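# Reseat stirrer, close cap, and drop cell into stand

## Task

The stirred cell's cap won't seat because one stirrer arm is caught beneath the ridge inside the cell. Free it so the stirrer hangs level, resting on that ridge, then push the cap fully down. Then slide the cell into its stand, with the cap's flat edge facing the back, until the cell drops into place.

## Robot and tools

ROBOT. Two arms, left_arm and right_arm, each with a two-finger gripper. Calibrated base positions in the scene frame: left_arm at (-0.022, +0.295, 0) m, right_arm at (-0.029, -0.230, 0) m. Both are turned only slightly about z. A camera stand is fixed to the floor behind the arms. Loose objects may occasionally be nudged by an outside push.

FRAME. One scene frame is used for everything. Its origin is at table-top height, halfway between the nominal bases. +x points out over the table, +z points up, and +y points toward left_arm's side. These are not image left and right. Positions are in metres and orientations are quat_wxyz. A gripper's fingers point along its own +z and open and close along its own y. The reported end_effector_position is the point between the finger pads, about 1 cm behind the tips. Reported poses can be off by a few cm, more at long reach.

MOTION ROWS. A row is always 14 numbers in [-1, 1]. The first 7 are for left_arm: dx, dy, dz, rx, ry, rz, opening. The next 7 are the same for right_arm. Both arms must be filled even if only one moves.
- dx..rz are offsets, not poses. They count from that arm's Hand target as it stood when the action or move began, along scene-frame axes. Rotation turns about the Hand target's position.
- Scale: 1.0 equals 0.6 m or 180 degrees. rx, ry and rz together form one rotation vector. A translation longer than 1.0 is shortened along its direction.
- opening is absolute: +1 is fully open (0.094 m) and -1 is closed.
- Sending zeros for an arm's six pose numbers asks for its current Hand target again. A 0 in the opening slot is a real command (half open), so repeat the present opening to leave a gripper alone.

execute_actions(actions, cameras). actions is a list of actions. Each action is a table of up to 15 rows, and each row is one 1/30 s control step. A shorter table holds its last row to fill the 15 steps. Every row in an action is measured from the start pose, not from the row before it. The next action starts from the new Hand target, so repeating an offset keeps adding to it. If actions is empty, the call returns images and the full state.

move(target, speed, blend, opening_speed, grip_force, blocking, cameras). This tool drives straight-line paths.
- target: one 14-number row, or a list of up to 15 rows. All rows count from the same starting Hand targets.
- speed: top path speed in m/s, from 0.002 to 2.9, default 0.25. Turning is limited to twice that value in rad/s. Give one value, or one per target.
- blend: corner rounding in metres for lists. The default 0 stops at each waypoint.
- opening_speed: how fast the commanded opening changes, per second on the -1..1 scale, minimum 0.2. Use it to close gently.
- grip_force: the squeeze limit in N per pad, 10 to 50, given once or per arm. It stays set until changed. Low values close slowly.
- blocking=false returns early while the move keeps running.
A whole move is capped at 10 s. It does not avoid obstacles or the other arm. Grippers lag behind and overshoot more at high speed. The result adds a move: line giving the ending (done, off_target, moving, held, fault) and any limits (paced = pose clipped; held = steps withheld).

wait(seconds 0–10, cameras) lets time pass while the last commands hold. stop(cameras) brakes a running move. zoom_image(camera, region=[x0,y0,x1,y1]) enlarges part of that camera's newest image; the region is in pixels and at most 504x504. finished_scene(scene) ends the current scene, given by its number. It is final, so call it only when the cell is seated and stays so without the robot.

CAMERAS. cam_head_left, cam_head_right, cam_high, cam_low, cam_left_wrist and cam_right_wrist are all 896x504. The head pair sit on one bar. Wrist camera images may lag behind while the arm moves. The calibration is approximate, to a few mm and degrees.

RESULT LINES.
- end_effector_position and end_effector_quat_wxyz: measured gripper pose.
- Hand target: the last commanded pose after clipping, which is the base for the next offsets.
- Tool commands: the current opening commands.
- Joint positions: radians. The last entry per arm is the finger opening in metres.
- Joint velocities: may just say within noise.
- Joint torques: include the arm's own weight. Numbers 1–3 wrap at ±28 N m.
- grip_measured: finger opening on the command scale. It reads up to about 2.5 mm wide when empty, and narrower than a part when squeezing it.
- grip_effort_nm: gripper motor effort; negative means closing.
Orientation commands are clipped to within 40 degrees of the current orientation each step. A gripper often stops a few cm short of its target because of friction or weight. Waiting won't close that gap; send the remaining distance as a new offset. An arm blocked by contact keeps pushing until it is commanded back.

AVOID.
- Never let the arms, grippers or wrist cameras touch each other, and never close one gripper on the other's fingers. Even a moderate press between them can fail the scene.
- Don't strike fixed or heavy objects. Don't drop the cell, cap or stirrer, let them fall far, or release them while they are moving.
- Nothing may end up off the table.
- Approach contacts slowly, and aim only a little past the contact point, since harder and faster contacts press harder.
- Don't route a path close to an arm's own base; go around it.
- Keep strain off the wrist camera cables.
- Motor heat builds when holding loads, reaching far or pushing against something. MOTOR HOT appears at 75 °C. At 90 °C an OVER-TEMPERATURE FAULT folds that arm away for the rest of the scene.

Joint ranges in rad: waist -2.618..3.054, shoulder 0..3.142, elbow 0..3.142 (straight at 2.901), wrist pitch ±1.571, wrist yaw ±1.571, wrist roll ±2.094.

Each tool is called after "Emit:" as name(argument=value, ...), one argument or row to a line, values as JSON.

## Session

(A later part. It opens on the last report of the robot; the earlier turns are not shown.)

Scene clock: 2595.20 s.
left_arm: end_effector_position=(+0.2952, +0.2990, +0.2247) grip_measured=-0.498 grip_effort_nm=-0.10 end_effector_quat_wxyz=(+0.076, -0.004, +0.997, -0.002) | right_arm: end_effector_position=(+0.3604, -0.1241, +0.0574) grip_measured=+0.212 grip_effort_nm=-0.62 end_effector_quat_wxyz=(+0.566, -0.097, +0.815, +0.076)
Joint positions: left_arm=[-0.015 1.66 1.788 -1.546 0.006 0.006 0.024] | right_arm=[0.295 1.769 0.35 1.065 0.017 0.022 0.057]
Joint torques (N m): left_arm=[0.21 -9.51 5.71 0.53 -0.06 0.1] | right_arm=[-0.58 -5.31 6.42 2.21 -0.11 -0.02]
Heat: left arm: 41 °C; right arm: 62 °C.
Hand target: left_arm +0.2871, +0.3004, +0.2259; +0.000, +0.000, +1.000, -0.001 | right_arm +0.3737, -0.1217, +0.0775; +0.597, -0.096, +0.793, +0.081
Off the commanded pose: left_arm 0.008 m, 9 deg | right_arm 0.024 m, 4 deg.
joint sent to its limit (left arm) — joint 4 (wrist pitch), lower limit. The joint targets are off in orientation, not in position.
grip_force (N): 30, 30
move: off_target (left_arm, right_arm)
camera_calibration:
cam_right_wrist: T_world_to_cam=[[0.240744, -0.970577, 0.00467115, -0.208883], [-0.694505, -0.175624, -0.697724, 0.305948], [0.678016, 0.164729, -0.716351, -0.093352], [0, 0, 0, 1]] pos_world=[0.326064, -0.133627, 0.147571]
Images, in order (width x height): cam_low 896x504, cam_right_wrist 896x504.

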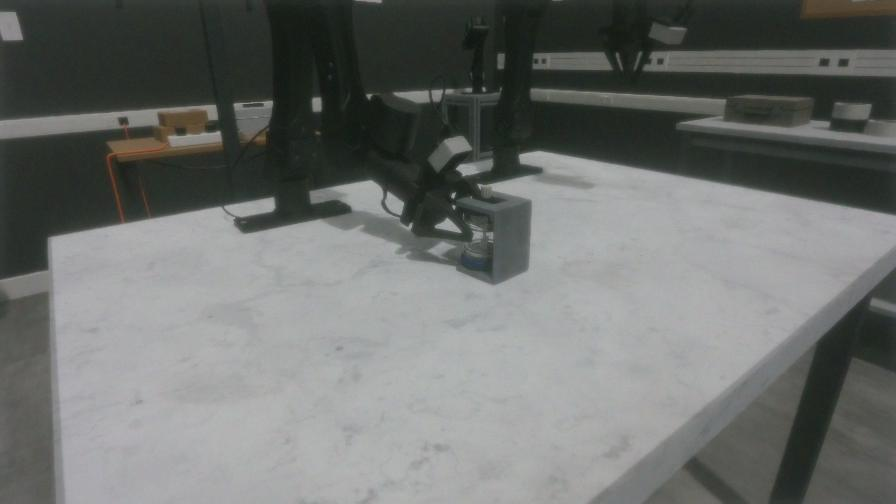

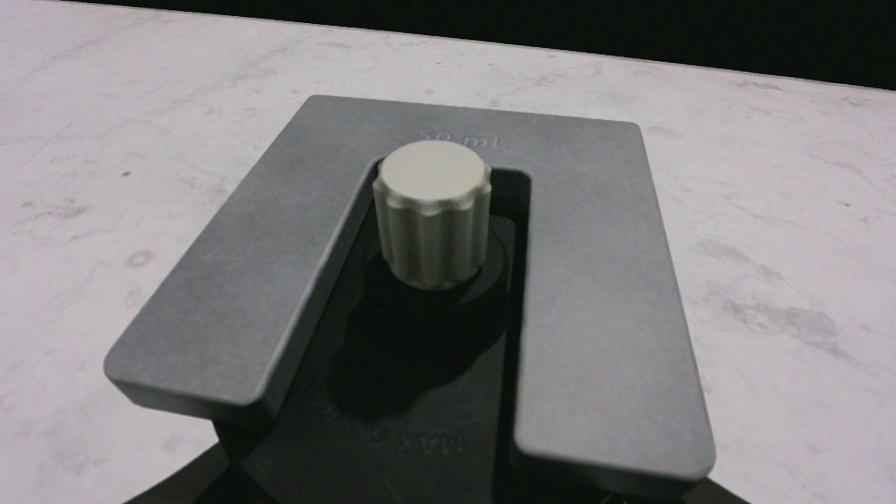

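Emit:
move(
  target=[0,0,0,0,0,0,-0.5, 0.015,0.001,-0.004,0,0,0,0.0],
  speed=0.03,
  cameras=["cam_right_wrist","cam_low"],
)

Emit:
zoom_image(
  camera="cam_low",
  region=[410, 170, 530, 290],
)

Emit:
zoom_image(
  camera="cam_right_wrist",
  region=[240, 100, 640, 504],
)

Scene clock: 2606.57 s.
left_arm: end_effector_position=(+0.2952, +0.2990, +0.2247) grip_measured=-0.498 grip_effort_nm=-0.10 end_effector_quat_wxyz=(+0.076, -0.004, +0.997, -0.002) | right_arm: end_effector_position=(+0.3703, -0.1229, +0.0569) grip_measured=+0.212 grip_effort_nm=-0.62 end_effector_quat_wxyz=(+0.569, -0.097, +0.813, +0.077)
Joint positions: left_arm=[-0.015 1.66 1.788 -1.546 0.006 0.006 0.024] | right_arm=[0.289 1.805 0.386 1.072 0.009 0.019 0.057]
Joint torques (N m): left_arm=[0.13 -9.51 5.71 0.53 -0.06 0.1] | right_arm=[-0.72 -5.5 6.27 2.17 -0.09 -0.03]
Heat: left arm: 41 °C; right arm: 62 °C.
Hand target: left_arm +0.2871, +0.3004, +0.2259; +0.000, +0.000, +1.000, -0.001 | right_arm +0.3827, -0.1211, +0.0751; +0.597, -0.096, +0.793, +0.081
Off the commanded pose: left_arm 0.008 m, 9 deg | right_arm 0.022 m, 4 deg.
joint sent to its limit (left arm) — joint 4 (wrist pitch), lower limit. The joint targets are off in orientation, not in position.
grip_force (N): 30, 30
move: off_target (left_arm, right_arm)
camera_calibration:
cam_right_wrist: T_world_to_cam=[[0.24176, -0.970322, 0.00519489, -0.210531], [-0.689789, -0.175624, -0.702387, 0.311195], [0.682454, 0.166226, -0.711776, -0.102282], [0, 0, 0, 1]] pos_world=[0.33536, -0.132628, 0.146871]
Images, in order (width x height): cam_low 896x504, cam_right_wrist 896x504.

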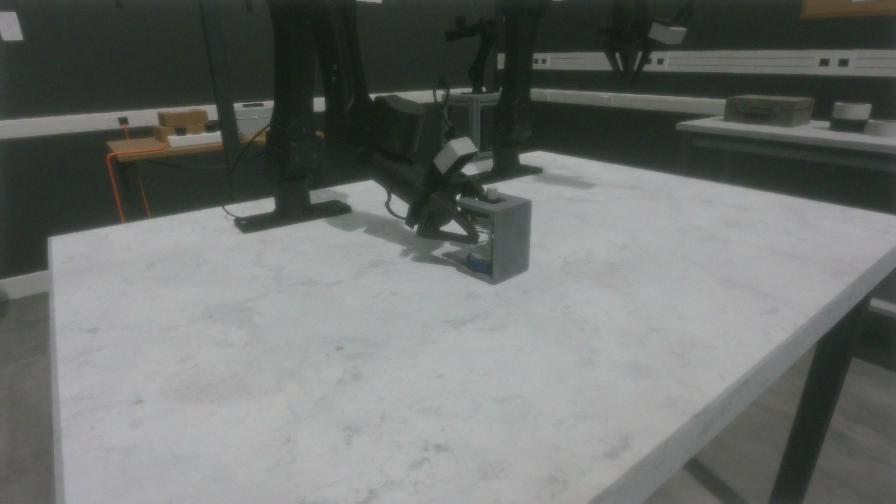

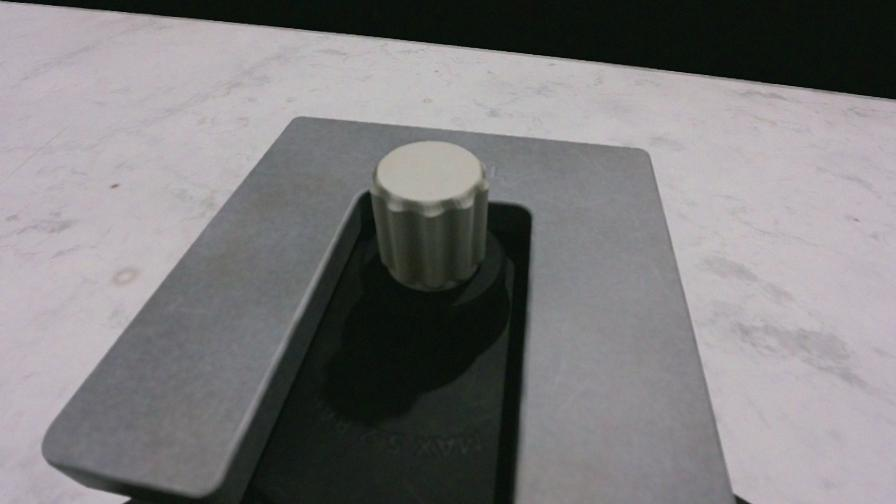

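Scaled by 4.200 from the camera's 896x504 image, which has a finer 1280x720 frame.

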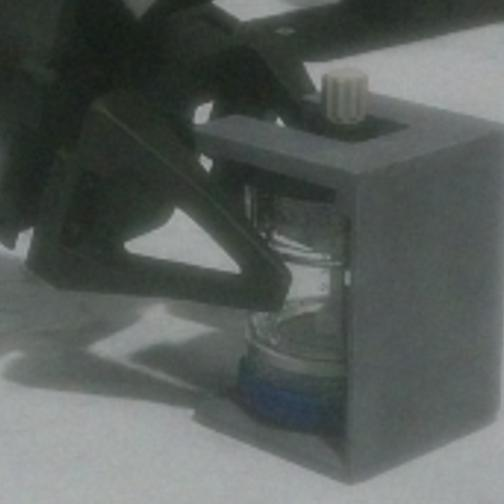

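Scaled by 1.248 from the camera's 896x504 image, which has a finer 1280x720 frame.

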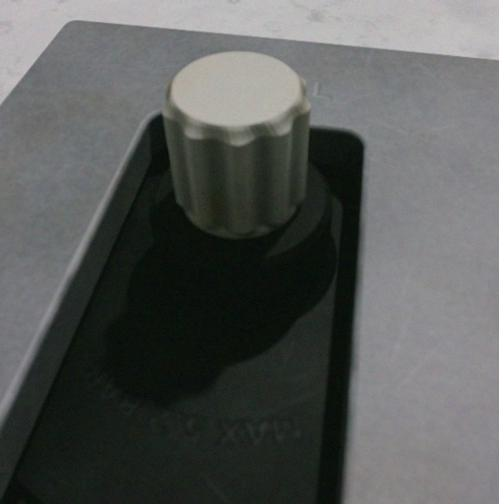

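Emit:
move(
  target=[0,0,0,0,0,0,-0.5, 0.011,0.001,-0.002,0,0,0,0.0],
  speed=0.03,
  cameras=["cam_right_wrist","cam_low"],
)

Emit:
zoom_image(
  camera="cam_low",
  region=[410, 170, 530, 290],
)

Scene clock: 2612.30 s.
left_arm: end_effector_position=(+0.2952, +0.2990, +0.2247) grip_measured=-0.498 grip_effort_nm=-0.10 end_effector_quat_wxyz=(+0.076, -0.004, +0.997, -0.002) | right_arm: end_effector_position=(+0.3758, -0.1215, +0.0546) grip_measured=+0.212 grip_effort_nm=-0.62 end_effector_quat_wxyz=(+0.568, -0.098, +0.814, +0.078)
Joint positions: left_arm=[-0.015 1.66 1.788 -1.546 0.006 0.006 0.024] | right_arm=[0.285 1.829 0.408 1.07 0.002 0.018 0.057]
Joint torques (N m): left_arm=[0.2 -9.44 5.64 0.54 -0.06 0.1] | right_arm=[-0.77 -5.86 6.56 2.13 -0.05 -0.02]
Heat: left arm: 41 °C; right arm: 63 °C.
Hand target: left_arm +0.2871, +0.3004, +0.2259; +0.000, +0.000, +1.000, -0.001 | right_arm +0.3893, -0.1206, +0.0738; +0.596, -0.096, +0.793, +0.081
Off the commanded pose: left_arm 0.008 m, 9 deg | right_arm 0.024 m, 4 deg.
joint sent to its limit (left arm) — joint 4 (wrist pitch), lower limit. The joint targets are off in orientation, not in position.
grip_force (N): 30, 30
move: off_target (left_arm, right_arm)
camera_calibration:
cam_right_wrist: T_world_to_cam=[[0.245819, -0.969309, 0.00371006, -0.211795], [-0.691168, -0.177963, -0.70044, 0.313743], [0.679603, 0.169617, -0.713702, -0.106308], [0, 0, 0, 1]] pos_world=[0.341159, -0.131428, 0.144672]
Images, in order (width x height): cam_low 896x504, cam_right_wrist 896x504.

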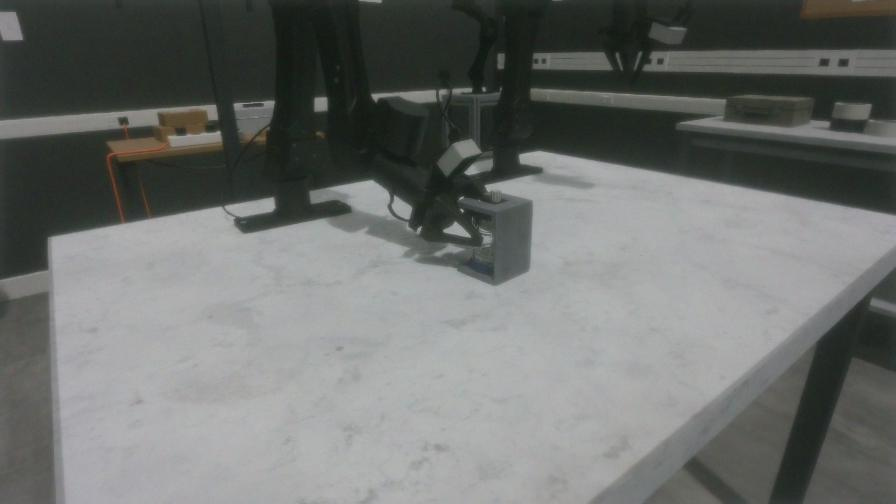

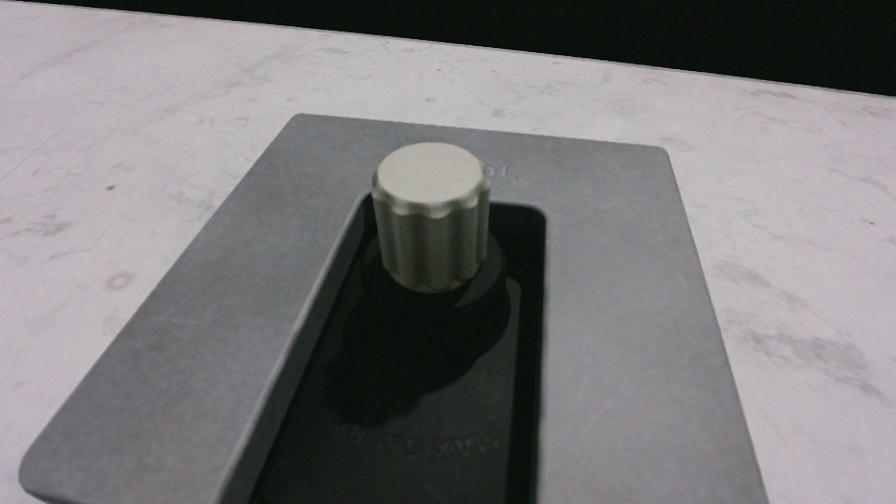

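Scaled by 4.200 from the camera's 896x504 image, which has a finer 1280x720 frame.

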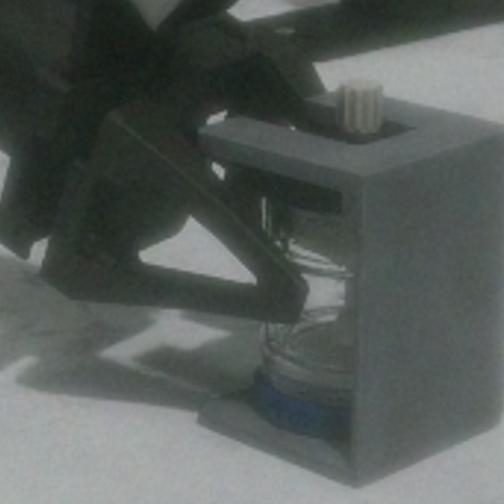

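Emit:
move(
  target=[0,0,0,0,0,0,-0.5, -0.002,-0.004,-0.008,0,0,0,0.0],
  speed=0.03,
  cameras=["cam_right_wrist","cam_low"],
)

Emit:
zoom_image(
  camera="cam_low",
  region=[410, 170, 530, 290],
)

Scene clock: 2619.87 s.
left_arm: end_effector_position=(+0.2952, +0.2990, +0.2247) grip_measured=-0.498 grip_effort_nm=-0.10 end_effector_quat_wxyz=(+0.076, -0.004, +0.997, -0.002) | right_arm: end_effector_position=(+0.3775, -0.1221, +0.0541) grip_measured=+0.212 grip_effort_nm=-0.62 end_effector_quat_wxyz=(+0.573, -0.098, +0.810, +0.081)
Joint positions: left_arm=[-0.015 1.66 1.788 -1.546 0.006 0.006 0.024] | right_arm=[0.278 1.85 0.408 1.104 -0.008 0.018 0.057]
Joint torques (N m): left_arm=[0.17 -9.5 5.64 0.54 -0.05 0.1] | right_arm=[-0.75 -5.65 5.65 2.13 -0.05 -0.07]
Heat: left arm: 41 °C; right arm: 63 °C.
Hand target: left_arm +0.2871, +0.3004, +0.2259; +0.000, +0.000, +1.000, -0.001 | right_arm +0.3881, -0.1229, +0.0691; +0.597, -0.096, +0.793, +0.081
Off the commanded pose: left_arm 0.008 m, 9 deg | right_arm 0.018 m, 3 deg.
joint sent to its limit (left arm) — joint 4 (wrist pitch), lower limit. The joint targets are off in orientation, not in position.
grip_force (N): 30, 30
move: off_target (left_arm, right_arm)
camera_calibration:
cam_right_wrist: T_world_to_cam=[[0.248532, -0.968624, 0.000175292, -0.213554], [-0.682451, -0.175233, -0.709616, 0.312062], [0.687381, 0.176243, -0.704589, -0.110287], [0, 0, 0, 1]] pos_world=[0.341851, -0.132732, 0.143775]
Images, in order (width x height): cam_low 896x504, cam_right_wrist 896x504.

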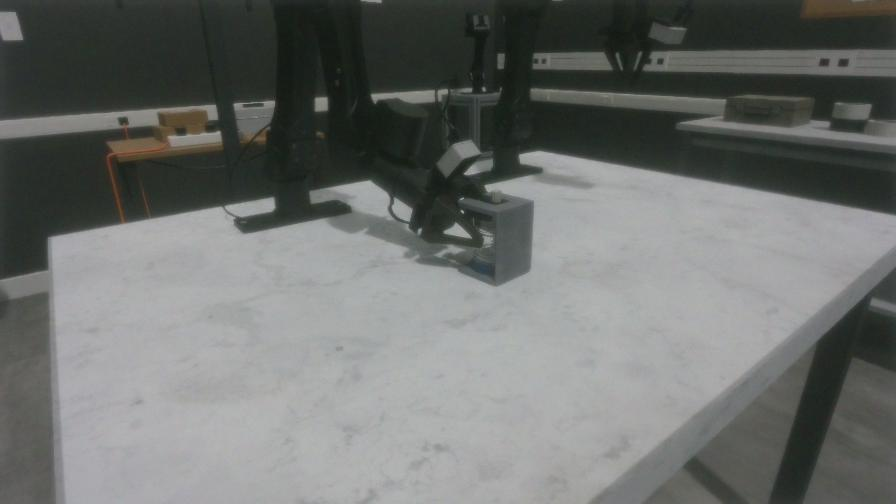

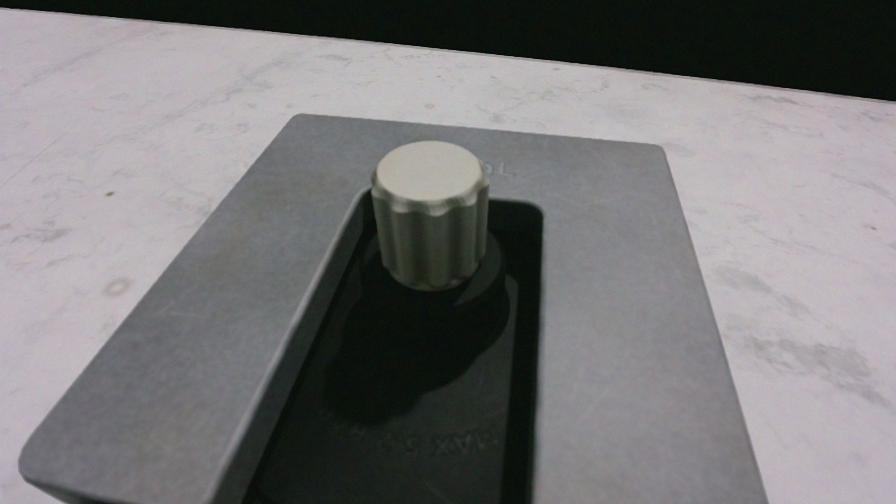

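Scaled by 4.200 from the camera's 896x504 image, which has a finer 1280x720 frame.

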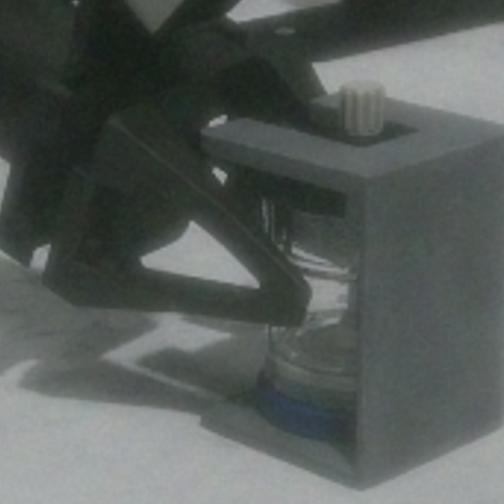

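Emit:
move(
  target=[0,0,0,0,0,0,-0.5,0.004,-0.004,-0.008,0,0,0,0],
  speed=0.03,
  cameras=["cam_right_wrist","cam_low"],
)

Scene clock: 2641.90 s.
left_arm: end_effector_position=(+0.2952, +0.2990, +0.2247) grip_measured=-0.498 grip_effort_nm=-0.10 end_effector_quat_wxyz=(+0.076, -0.004, +0.997, -0.002) | right_arm: end_effector_position=(+0.3796, -0.1231, +0.0534) grip_measured=+0.212 grip_effort_nm=-0.62 end_effector_quat_wxyz=(+0.579, -0.098, +0.805, +0.085)
Joint positions: left_arm=[-0.015 1.66 1.788 -1.546 0.006 0.006 0.024] | right_arm=[0.268 1.878 0.408 1.148 -0.023 0.016 0.057]
Joint torques (N m): left_arm=[0.2 -9.46 5.67 0.54 -0.06 0.11] | right_arm=[-0.99 -5.45 6.11 1.97 -0.02 -0.06]
Heat: left arm: 41 °C; right arm: 60 °C.
Hand target: left_arm +0.2871, +0.3004, +0.2259; +0.000, +0.000, +1.000, -0.001 | right_arm +0.3905, -0.1253, +0.0642; +0.596, -0.096, +0.793, +0.081
Off the commanded pose: left_arm 0.008 m, 9 deg | right_arm 0.016 m, 3 deg.
joint sent to its limit (left arm) — joint 4 (wrist pitch), lower limit. The joint targets are off in orientation, not in position.
grip_force (N): 30, 30
move: off_target (left_arm, right_arm)
camera_calibration:
cam_right_wrist: T_world_to_cam=[[0.252887, -0.96749, -0.00339951, -0.216328], [-0.67115, -0.172895, -0.720878, 0.309411], [0.696854, 0.184582, -0.693054, -0.115192], [0, 0, 0, 1]] pos_world=[0.34264, -0.134537, 0.142478]
Images, in order (width x height): cam_low 896x504, cam_right_wrist 896x504.

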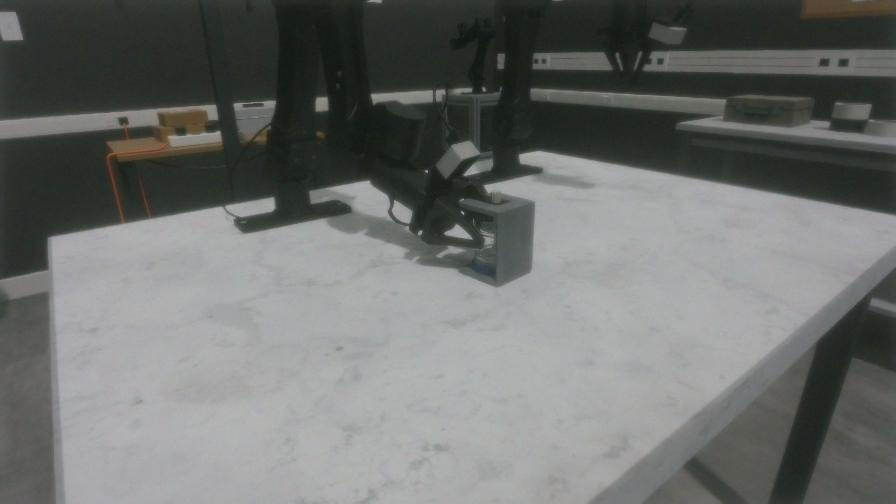

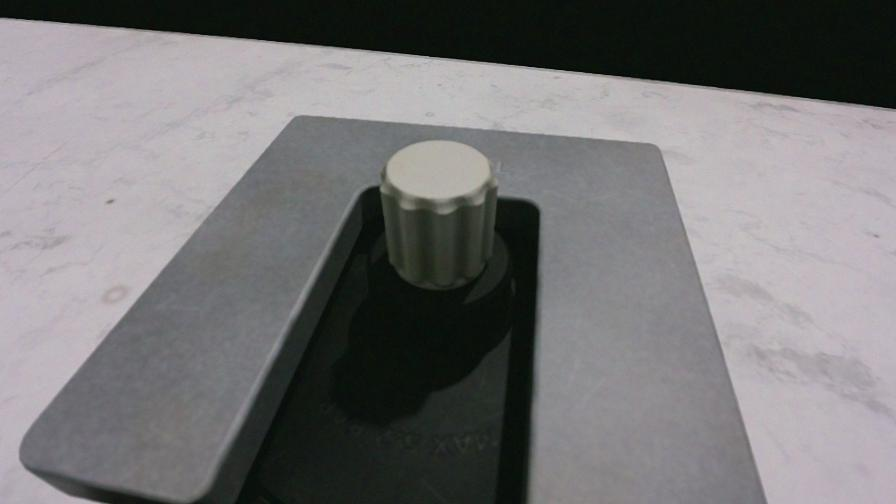

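Emit:
zoom_image(
  camera="cam_low",
  region=[440, 180, 550, 295],
)

Emit:
move(
  target=[0,0,0,0,0,0,-0.5,-0.006,-0.003,-0.014,0,0,0,0],
  speed=0.03,
)

Emit:
move(
  target=[0,0,0,0,0,0,-0.5,0.008,-0.002,-0.004,0,0,0,0],
  speed=0.03,
  cameras=["cam_right_wrist","cam_low"],
)

Emit:
zoom_image(
  camera="cam_low",
  region=[440, 180, 550, 295],
)

Scaled by 4.383 from the camera's 896x504 image, which has a finer 1280x720 frame.

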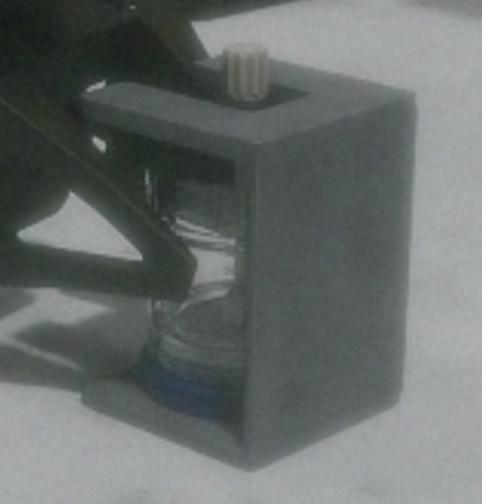

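Scene clock: 2649.60 s.
left_arm: end_effector_position=(+0.2952, +0.2990, +0.2247) grip_measured=-0.498 grip_effort_nm=-0.10 end_effector_quat_wxyz=(+0.076, -0.004, +0.997, -0.002) | right_arm: end_effector_position=(+0.3822, -0.1235, +0.0530) grip_measured=+0.212 grip_effort_nm=-0.62 end_effector_quat_wxyz=(+0.589, -0.098, +0.797, +0.086)
Joint positions: left_arm=[-0.015 1.66 1.788 -1.546 0.006 0.006 0.024] | right_arm=[0.265 1.919 0.408 1.215 -0.027 0.015 0.057]
Joint torques (N m): left_arm=[0.2 -9.48 5.65 0.55 -0.06 0.09] | right_arm=[-0.76 -5.53 4.18 1.85 -0.02 -0.07]
Heat: left arm: 41 °C; right arm: 59 °C.
Hand target: left_arm +0.2871, +0.3004, +0.2259; +0.000, +0.000, +1.000, -0.001 | right_arm +0.3869, -0.1272, +0.0558; +0.596, -0.096, +0.793, +0.081
Off the commanded pose: left_arm 0.008 m, 9 deg | right_arm 0.007 m, 1 deg.
joint sent to its limit (left arm) — joint 4 (wrist pitch), lower limit. The joint targets are off in orientation, not in position.
grip_force (N): 30, 30
move: off_target (left_arm)

Scene clock: 2650.33 s.
left_arm: end_effector_position=(+0.2952, +0.2990, +0.2247) grip_measured=-0.498 grip_effort_nm=-0.10 end_effector_quat_wxyz=(+0.076, -0.004, +0.997, -0.002) | right_arm: end_effector_position=(+0.3852, -0.1244, +0.0524) grip_measured=+0.212 grip_effort_nm=-0.62 end_effector_quat_wxyz=(+0.593, -0.098, +0.795, +0.087)
Joint positions: left_arm=[-0.015 1.66 1.788 -1.546 0.006 0.006 0.024] | right_arm=[0.257 1.938 0.417 1.235 -0.037 0.012 0.057]
Joint torques (N m): left_arm=[0.21 -9.46 5.67 0.53 -0.05 0.11] | right_arm=[-1.03 -5.26 5.07 1.73 0.02 -0.04]
Heat: left arm: 41 °C; right arm: 59 °C.
Hand target: left_arm +0.2871, +0.3004, +0.2259; +0.000, +0.000, +1.000, -0.001 | right_arm +0.3916, -0.1283, +0.0533; +0.596, -0.097, +0.793, +0.081
Off the commanded pose: left_arm 0.008 m, 9 deg | right_arm 0.008 m, 1 deg.
joint sent to its limit (left arm) — joint 4 (wrist pitch), lower limit. The joint targets are off in orientation, not in position.
grip_force (N): 30, 30
move: off_target (left_arm)
camera_calibration:
cam_right_wrist: T_world_to_cam=[[0.255461, -0.966815, -0.00284179, -0.219925], [-0.645984, -0.1685, -0.744521, 0.304339], [0.719336, 0.192032, -0.667593, -0.128644], [0, 0, 0, 1]] pos_world=[0.345319, -0.136642, 0.140081]
Images, in order (width x height): cam_low 896x504, cam_right_wrist 896x504.

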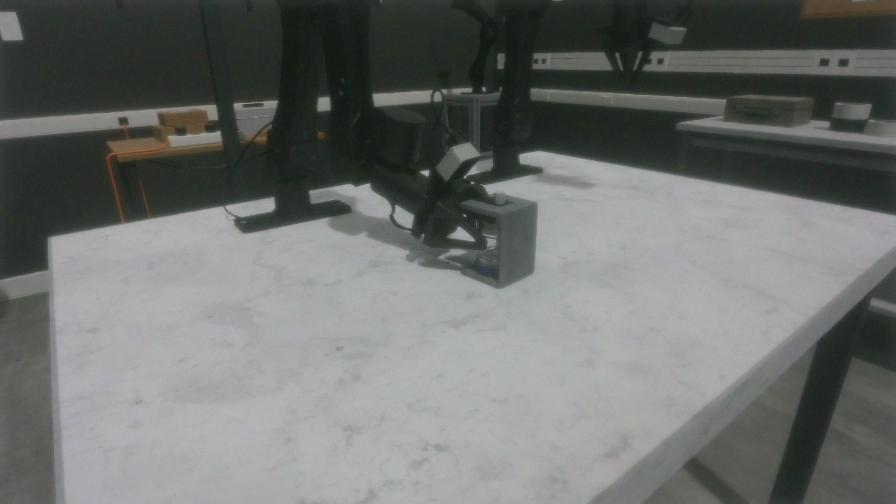

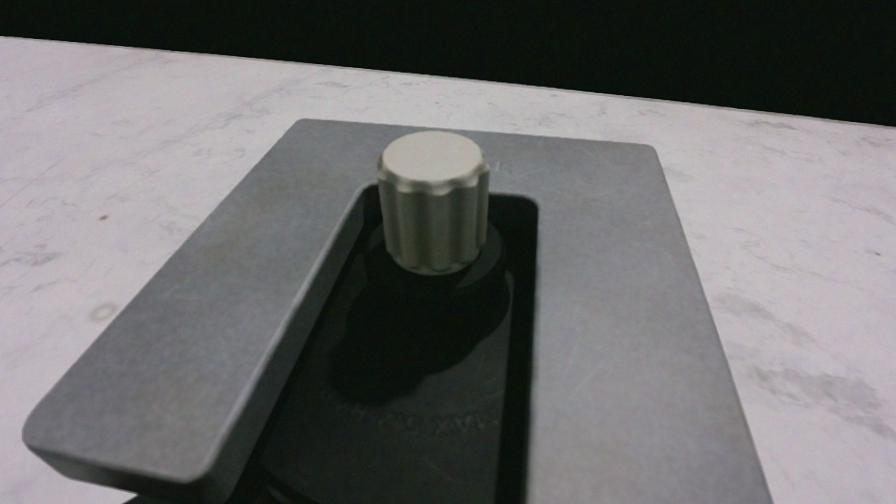

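Scaled by 4.383 from the camera's 896x504 image, which has a finer 1280x720 frame.

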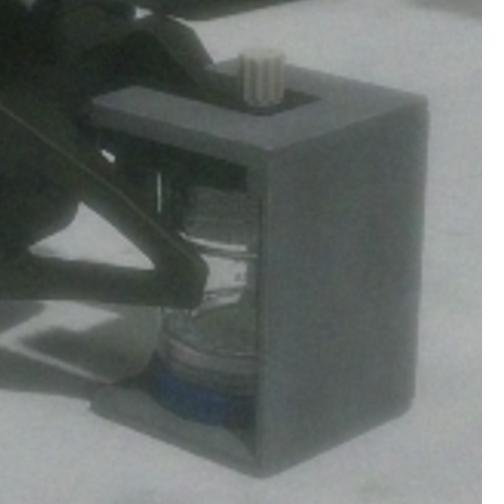

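Emit:
zoom_image(
  camera="cam_right_wrist",
  region=[300, 110, 600, 330],
)

Emit:
move(
  target=[0,0,0,0,0,0,-0.5,-0.004,-0.007,-0.012,0,0,0,0],
  speed=0.03,
  cameras=["cam_right_wrist"],
)

Emit:
zoom_image(
  camera="cam_right_wrist",
  region=[300, 110, 600, 330],
)

Scaled by 1.680 from the camera's 896x504 image, which has a finer 1280x720 frame.

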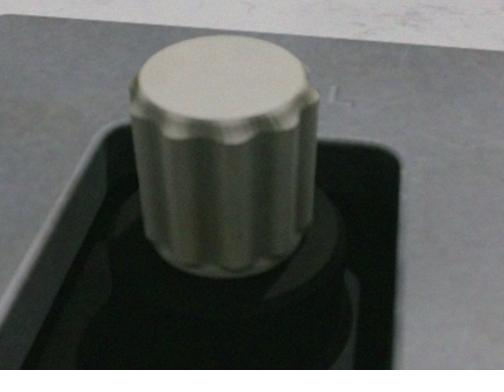

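Scene clock: 2661.50 s.
left_arm: end_effector_position=(+0.2952, +0.2990, +0.2247) grip_measured=-0.498 grip_effort_nm=-0.10 end_effector_quat_wxyz=(+0.076, -0.004, +0.997, -0.002) | right_arm: end_effector_position=(+0.3872, -0.1256, +0.0522) grip_measured=+0.212 grip_effort_nm=-0.62 end_effector_quat_wxyz=(+0.602, -0.101, +0.787, +0.091)
Joint positions: left_arm=[-0.015 1.66 1.788 -1.546 0.006 0.006 0.024] | right_arm=[0.245 1.973 0.417 1.293 -0.056 0.007 0.057]
Joint torques (N m): left_arm=[0.21 -9.46 5.61 0.53 -0.05 0.1] | right_arm=[-1.25 -5.35 3.73 1.69 0.03 -0.05]
Heat: left arm: 41 °C; right arm: 58 °C.
Hand target: left_arm +0.2871, +0.3004, +0.2259; +0.000, +0.000, +1.000, -0.001 | right_arm +0.3893, -0.1326, +0.0463; +0.597, -0.096, +0.793, +0.081
Off the commanded pose: left_arm 0.008 m, 9 deg | right_arm 0.009 m, 1 deg.
joint sent to its limit (left arm) — joint 4 (wrist pitch), lower limit. The joint targets are off in orientation, not in position.
grip_force (N): 30, 30
move: off_target (left_arm)
camera_calibration:
cam_right_wrist: T_world_to_cam=[[0.263125, -0.964759, -0.00234794, -0.224414], [-0.627465, -0.169283, -0.76002, 0.298717], [0.732838, 0.201454, -0.649896, -0.134979], [0, 0, 0, 1]] pos_world=[0.345401, -0.138746, 0.138782]
Images, in order (width x height): cam_right_wrist 896x504.

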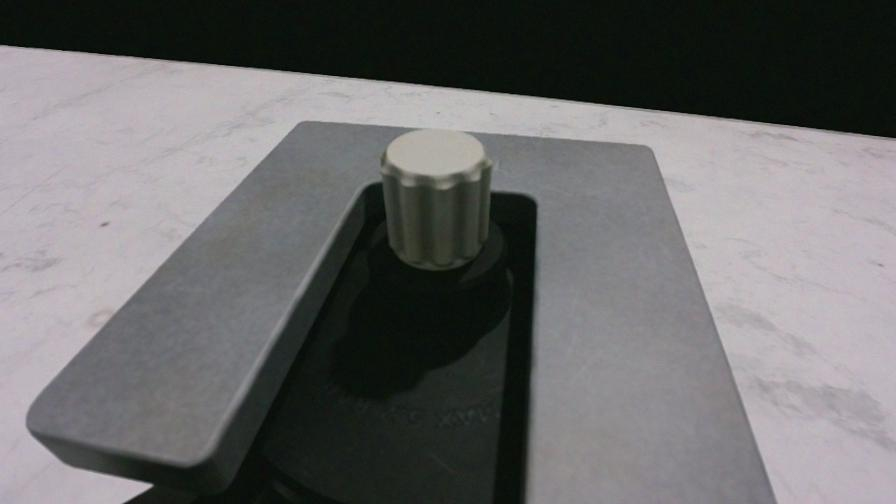

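Scaled by 1.680 from the camera's 896x504 image, which has a finer 1280x720 frame.

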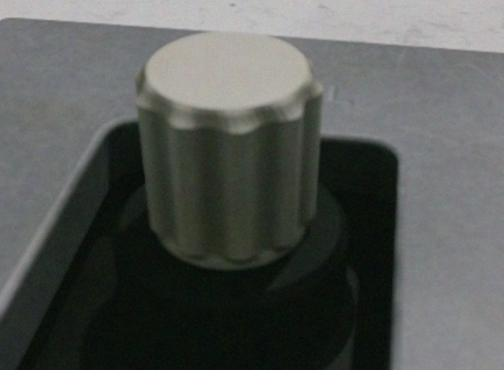

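Emit:
move(
  target=[0,0,0,0,0,0,-0.5,0,0,0,0,0,0,0.9],
  opening_speed=0.3,
  speed=0.03,
  cameras=["cam_right_wrist","cam_low"],
)

Emit:
zoom_image(
  camera="cam_right_wrist",
  region=[300, 110, 600, 330],
)

Emit:
zoom_image(
  camera="cam_low",
  region=[440, 180, 550, 295],
)

Scene clock: 2672.07 s.
left_arm: end_effector_position=(+0.2952, +0.2990, +0.2247) grip_measured=-0.498 grip_effort_nm=-0.10 end_effector_quat_wxyz=(+0.076, -0.004, +0.997, -0.002) | right_arm: end_effector_position=(+0.3865, -0.1284, +0.0464) grip_measured=+0.897 grip_effort_nm=0.20 end_effector_quat_wxyz=(+0.594, -0.100, +0.793, +0.088)
Joint positions: left_arm=[-0.015 1.66 1.788 -1.546 0.006 0.006 0.024] | right_arm=[0.239 1.98 0.417 1.281 -0.056 0.005 0.089]
Joint torques (N m): left_arm=[0.2 -9.52 5.72 0.53 -0.05 0.11] | right_arm=[-0.66 -5.82 3.77 1.76 0.05 -0.02]
Heat: left arm: 41 °C; right arm: 58 °C.
Hand target: left_arm +0.2871, +0.3004, +0.2259; +0.000, +0.000, +1.000, -0.001 | right_arm +0.3892, -0.1325, +0.0461; +0.596, -0.097, +0.793, +0.081
Off the commanded pose: left_arm 0.008 m, 9 deg | right_arm 0.005 m, 1 deg.
joint sent to its limit (left arm) — joint 4 (wrist pitch), lower limit. The joint targets are off in orientation, not in position.
grip_force (N): 30, 30
move: off_target (left_arm)
camera_calibration:
cam_right_wrist: T_world_to_cam=[[0.257731, -0.966215, -0.0015028, -0.225016], [-0.642083, -0.170108, -0.747524, 0.298436], [0.722014, 0.193625, -0.664233, -0.133793], [0, 0, 0, 1]] pos_world=[0.346215, -0.140742, 0.13388]
Images, in order (width x height): cam_low 896x504, cam_right_wrist 896x504.

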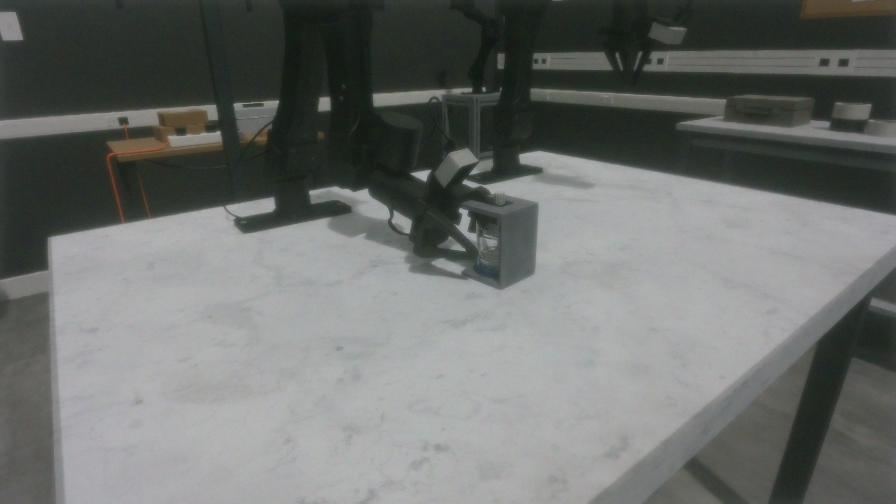

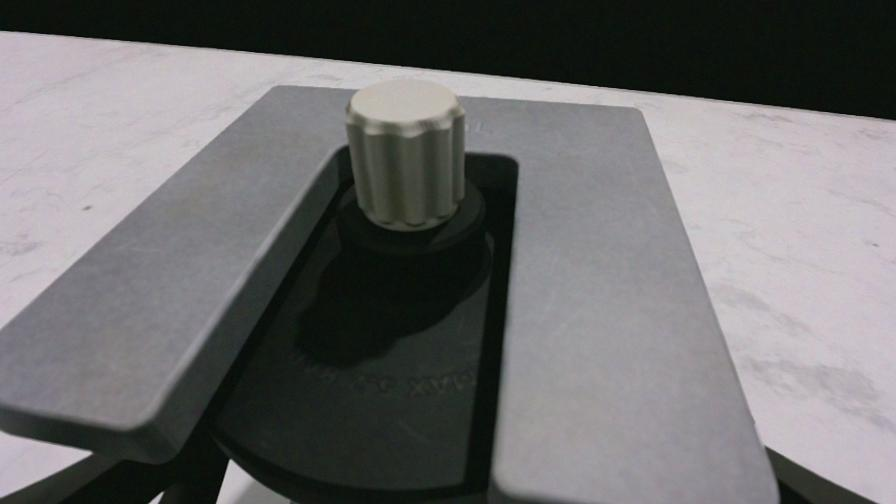

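Scaled by 1.680 from the camera's 896x504 image, which has a finer 1280x720 frame.

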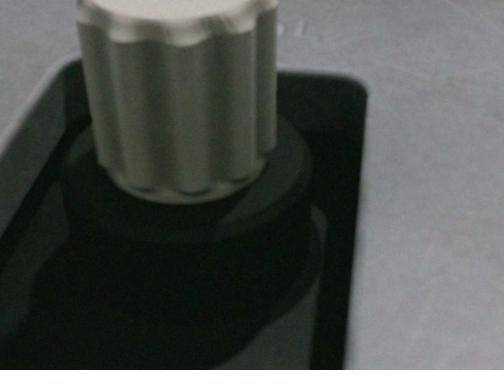

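Scaled by 4.383 from the camera's 896x504 image, which has a finer 1280x720 frame.

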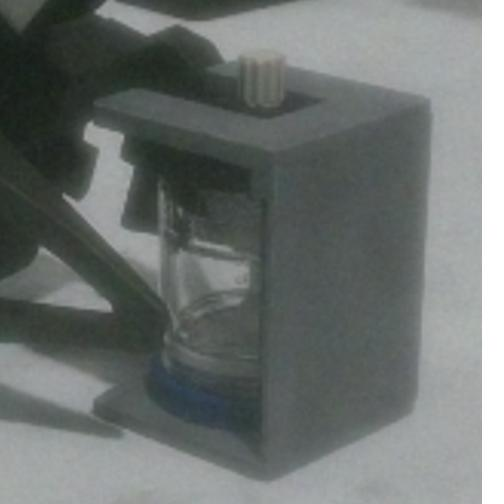

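Emit:
move(
  target=[0,0,0,0,0,0,-0.5,-0.15,-0.035,0.015,0,0,0,0.9],
  speed=0.12,
  cameras=["all"],
)

Emit:
zoom_image(
  camera="cam_right_wrist",
  region=[250, 50, 650, 400],
)

Emit:
zoom_image(
  camera="cam_low",
  region=[440, 180, 550, 295],
)

Emit:
zoom_image(
  camera="cam_high",
  region=[450, 120, 650, 320],
)

Scene clock: 2682.80 s.
left_arm: end_effector_position=(+0.2952, +0.2990, +0.2247) grip_measured=-0.498 grip_effort_nm=-0.10 end_effector_quat_wxyz=(+0.076, -0.004, +0.997, -0.002) | right_arm: end_effector_position=(+0.2971, -0.1522, +0.0437) grip_measured=+0.897 grip_effort_nm=0.20 end_effector_quat_wxyz=(+0.580, -0.097, +0.805, +0.081)
Joint positions: left_arm=[-0.015 1.66 1.788 -1.546 0.006 0.006 0.024] | right_arm=[0.226 1.817 0.057 1.439 -0.056 0.002 0.089]
Joint torques (N m): left_arm=[0.17 -9.48 5.65 0.53 -0.05 0.09] | right_arm=[-0.65 -5.68 1.88 2 -0.02 -0.01]
Heat: left arm: 41 °C; right arm: 58 °C.
Hand target: left_arm +0.2871, +0.3004, +0.2259; +0.000, +0.000, +1.000, -0.001 | right_arm +0.2992, -0.1535, +0.0552; +0.596, -0.097, +0.793, +0.081
Off the commanded pose: left_arm 0.008 m, 9 deg | right_arm 0.012 m, 2 deg.
joint sent to its limit (left arm) — joint 4 (wrist pitch), lower limit. The joint targets are off in orientation, not in position.
grip_force (N): 30, 30
move: off_target (left_arm, right_arm)
camera_calibration:
cam_left_wrist: T_world_to_cam=[[0.0105154, -0.999944, 0.000715567, 0.297016], [-0.962653, -0.0099296, 0.270557, 0.267255], [-0.270535, -0.00353385, -0.962704, 0.388799], [0, 0, 0, 1]] pos_world=[0.359334, 0.301027, 0.301778]
cam_right_wrist: T_world_to_cam=[[0.246215, -0.969215, 0.000359794, -0.222162], [-0.671065, -0.170742, -0.72147, 0.242306], [0.699321, 0.177395, -0.692446, -0.0609728], [0, 0, 0, 1]] pos_world=[0.259943, -0.163134, 0.132676]

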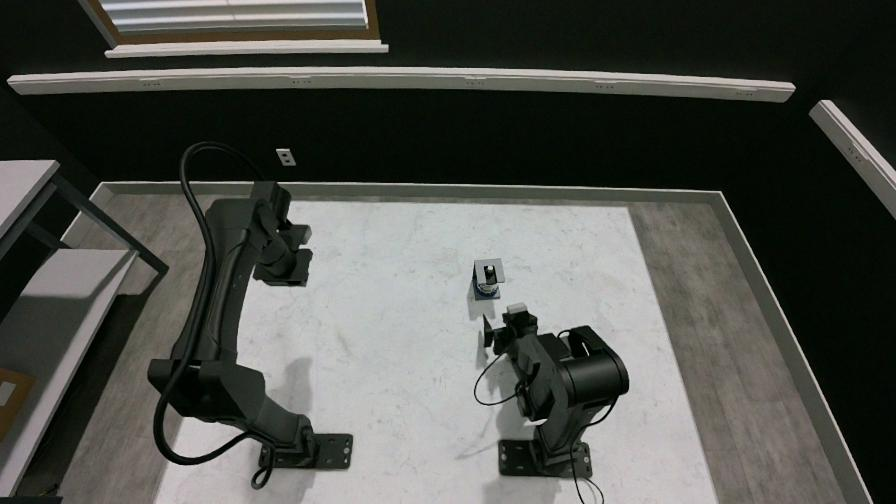

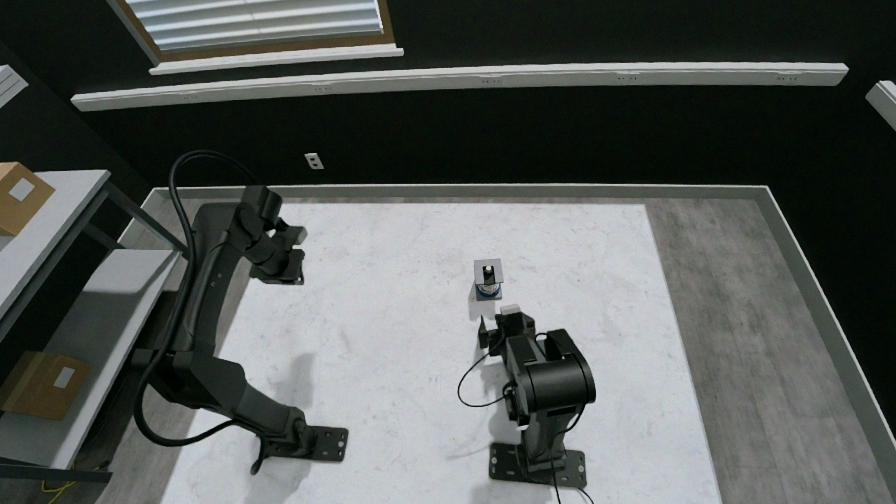

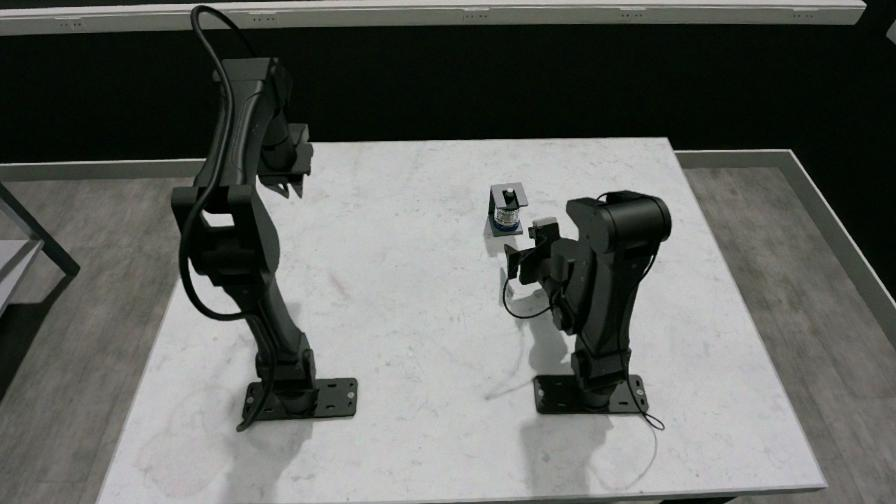

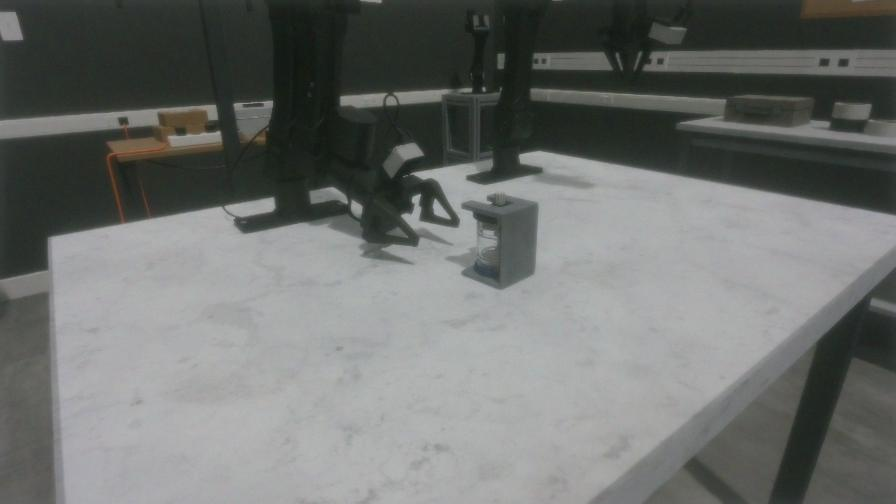

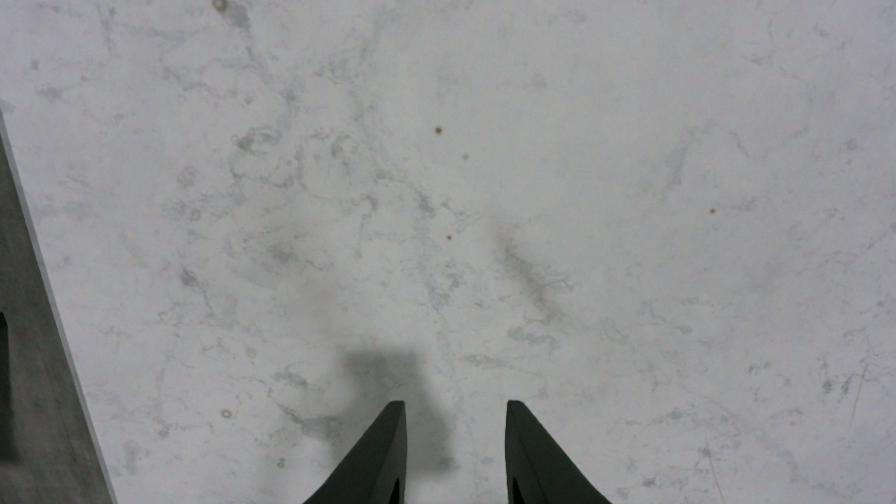

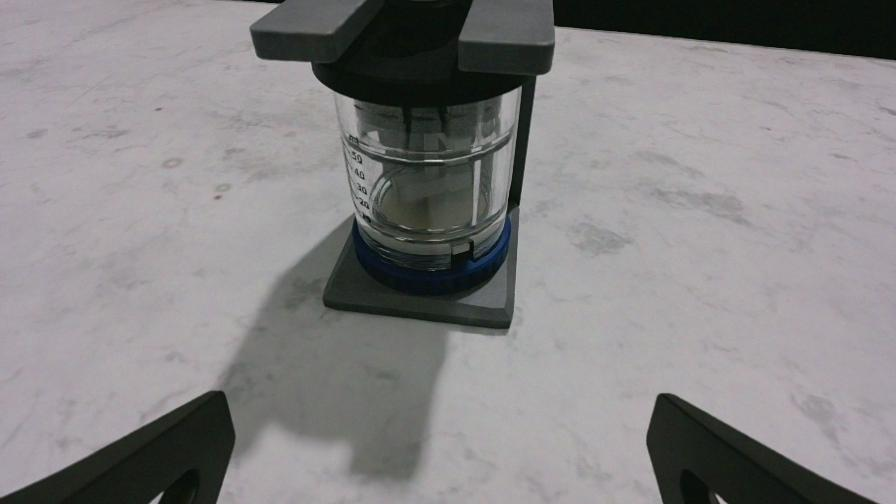

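Scaled by 1.260 from the camera's 896x504 image, which has a finer 1280x720 frame.

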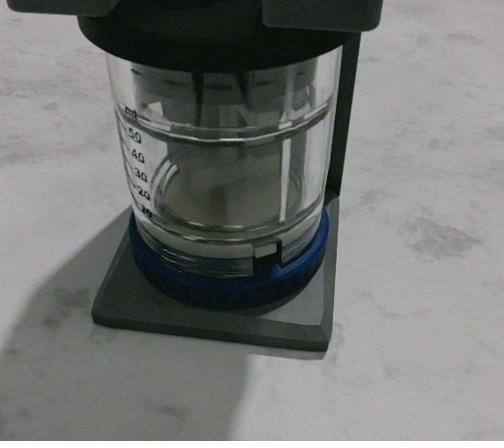

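Scaled by 4.383 from the camera's 896x504 image, which has a finer 1280x720 frame.

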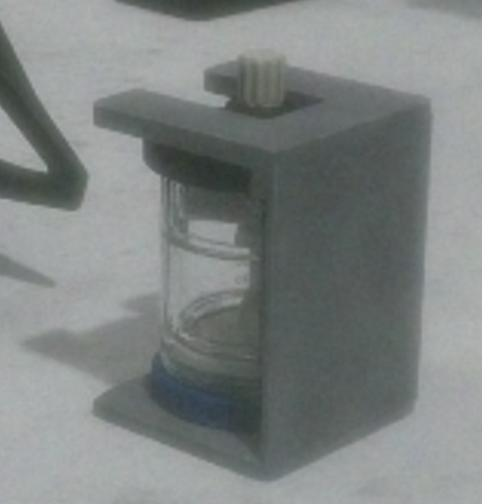

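Scaled by 2.520 from the camera's 896x504 image, which has a finer 1280x720 frame.

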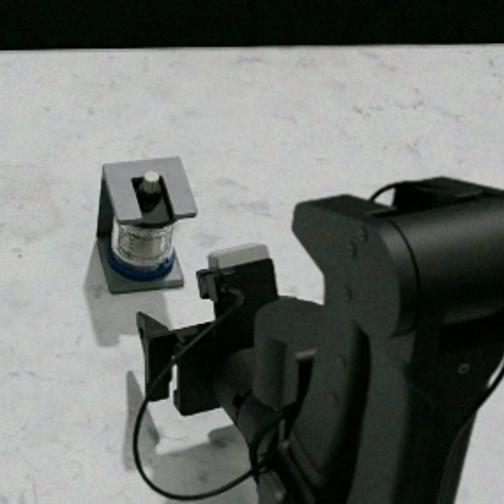

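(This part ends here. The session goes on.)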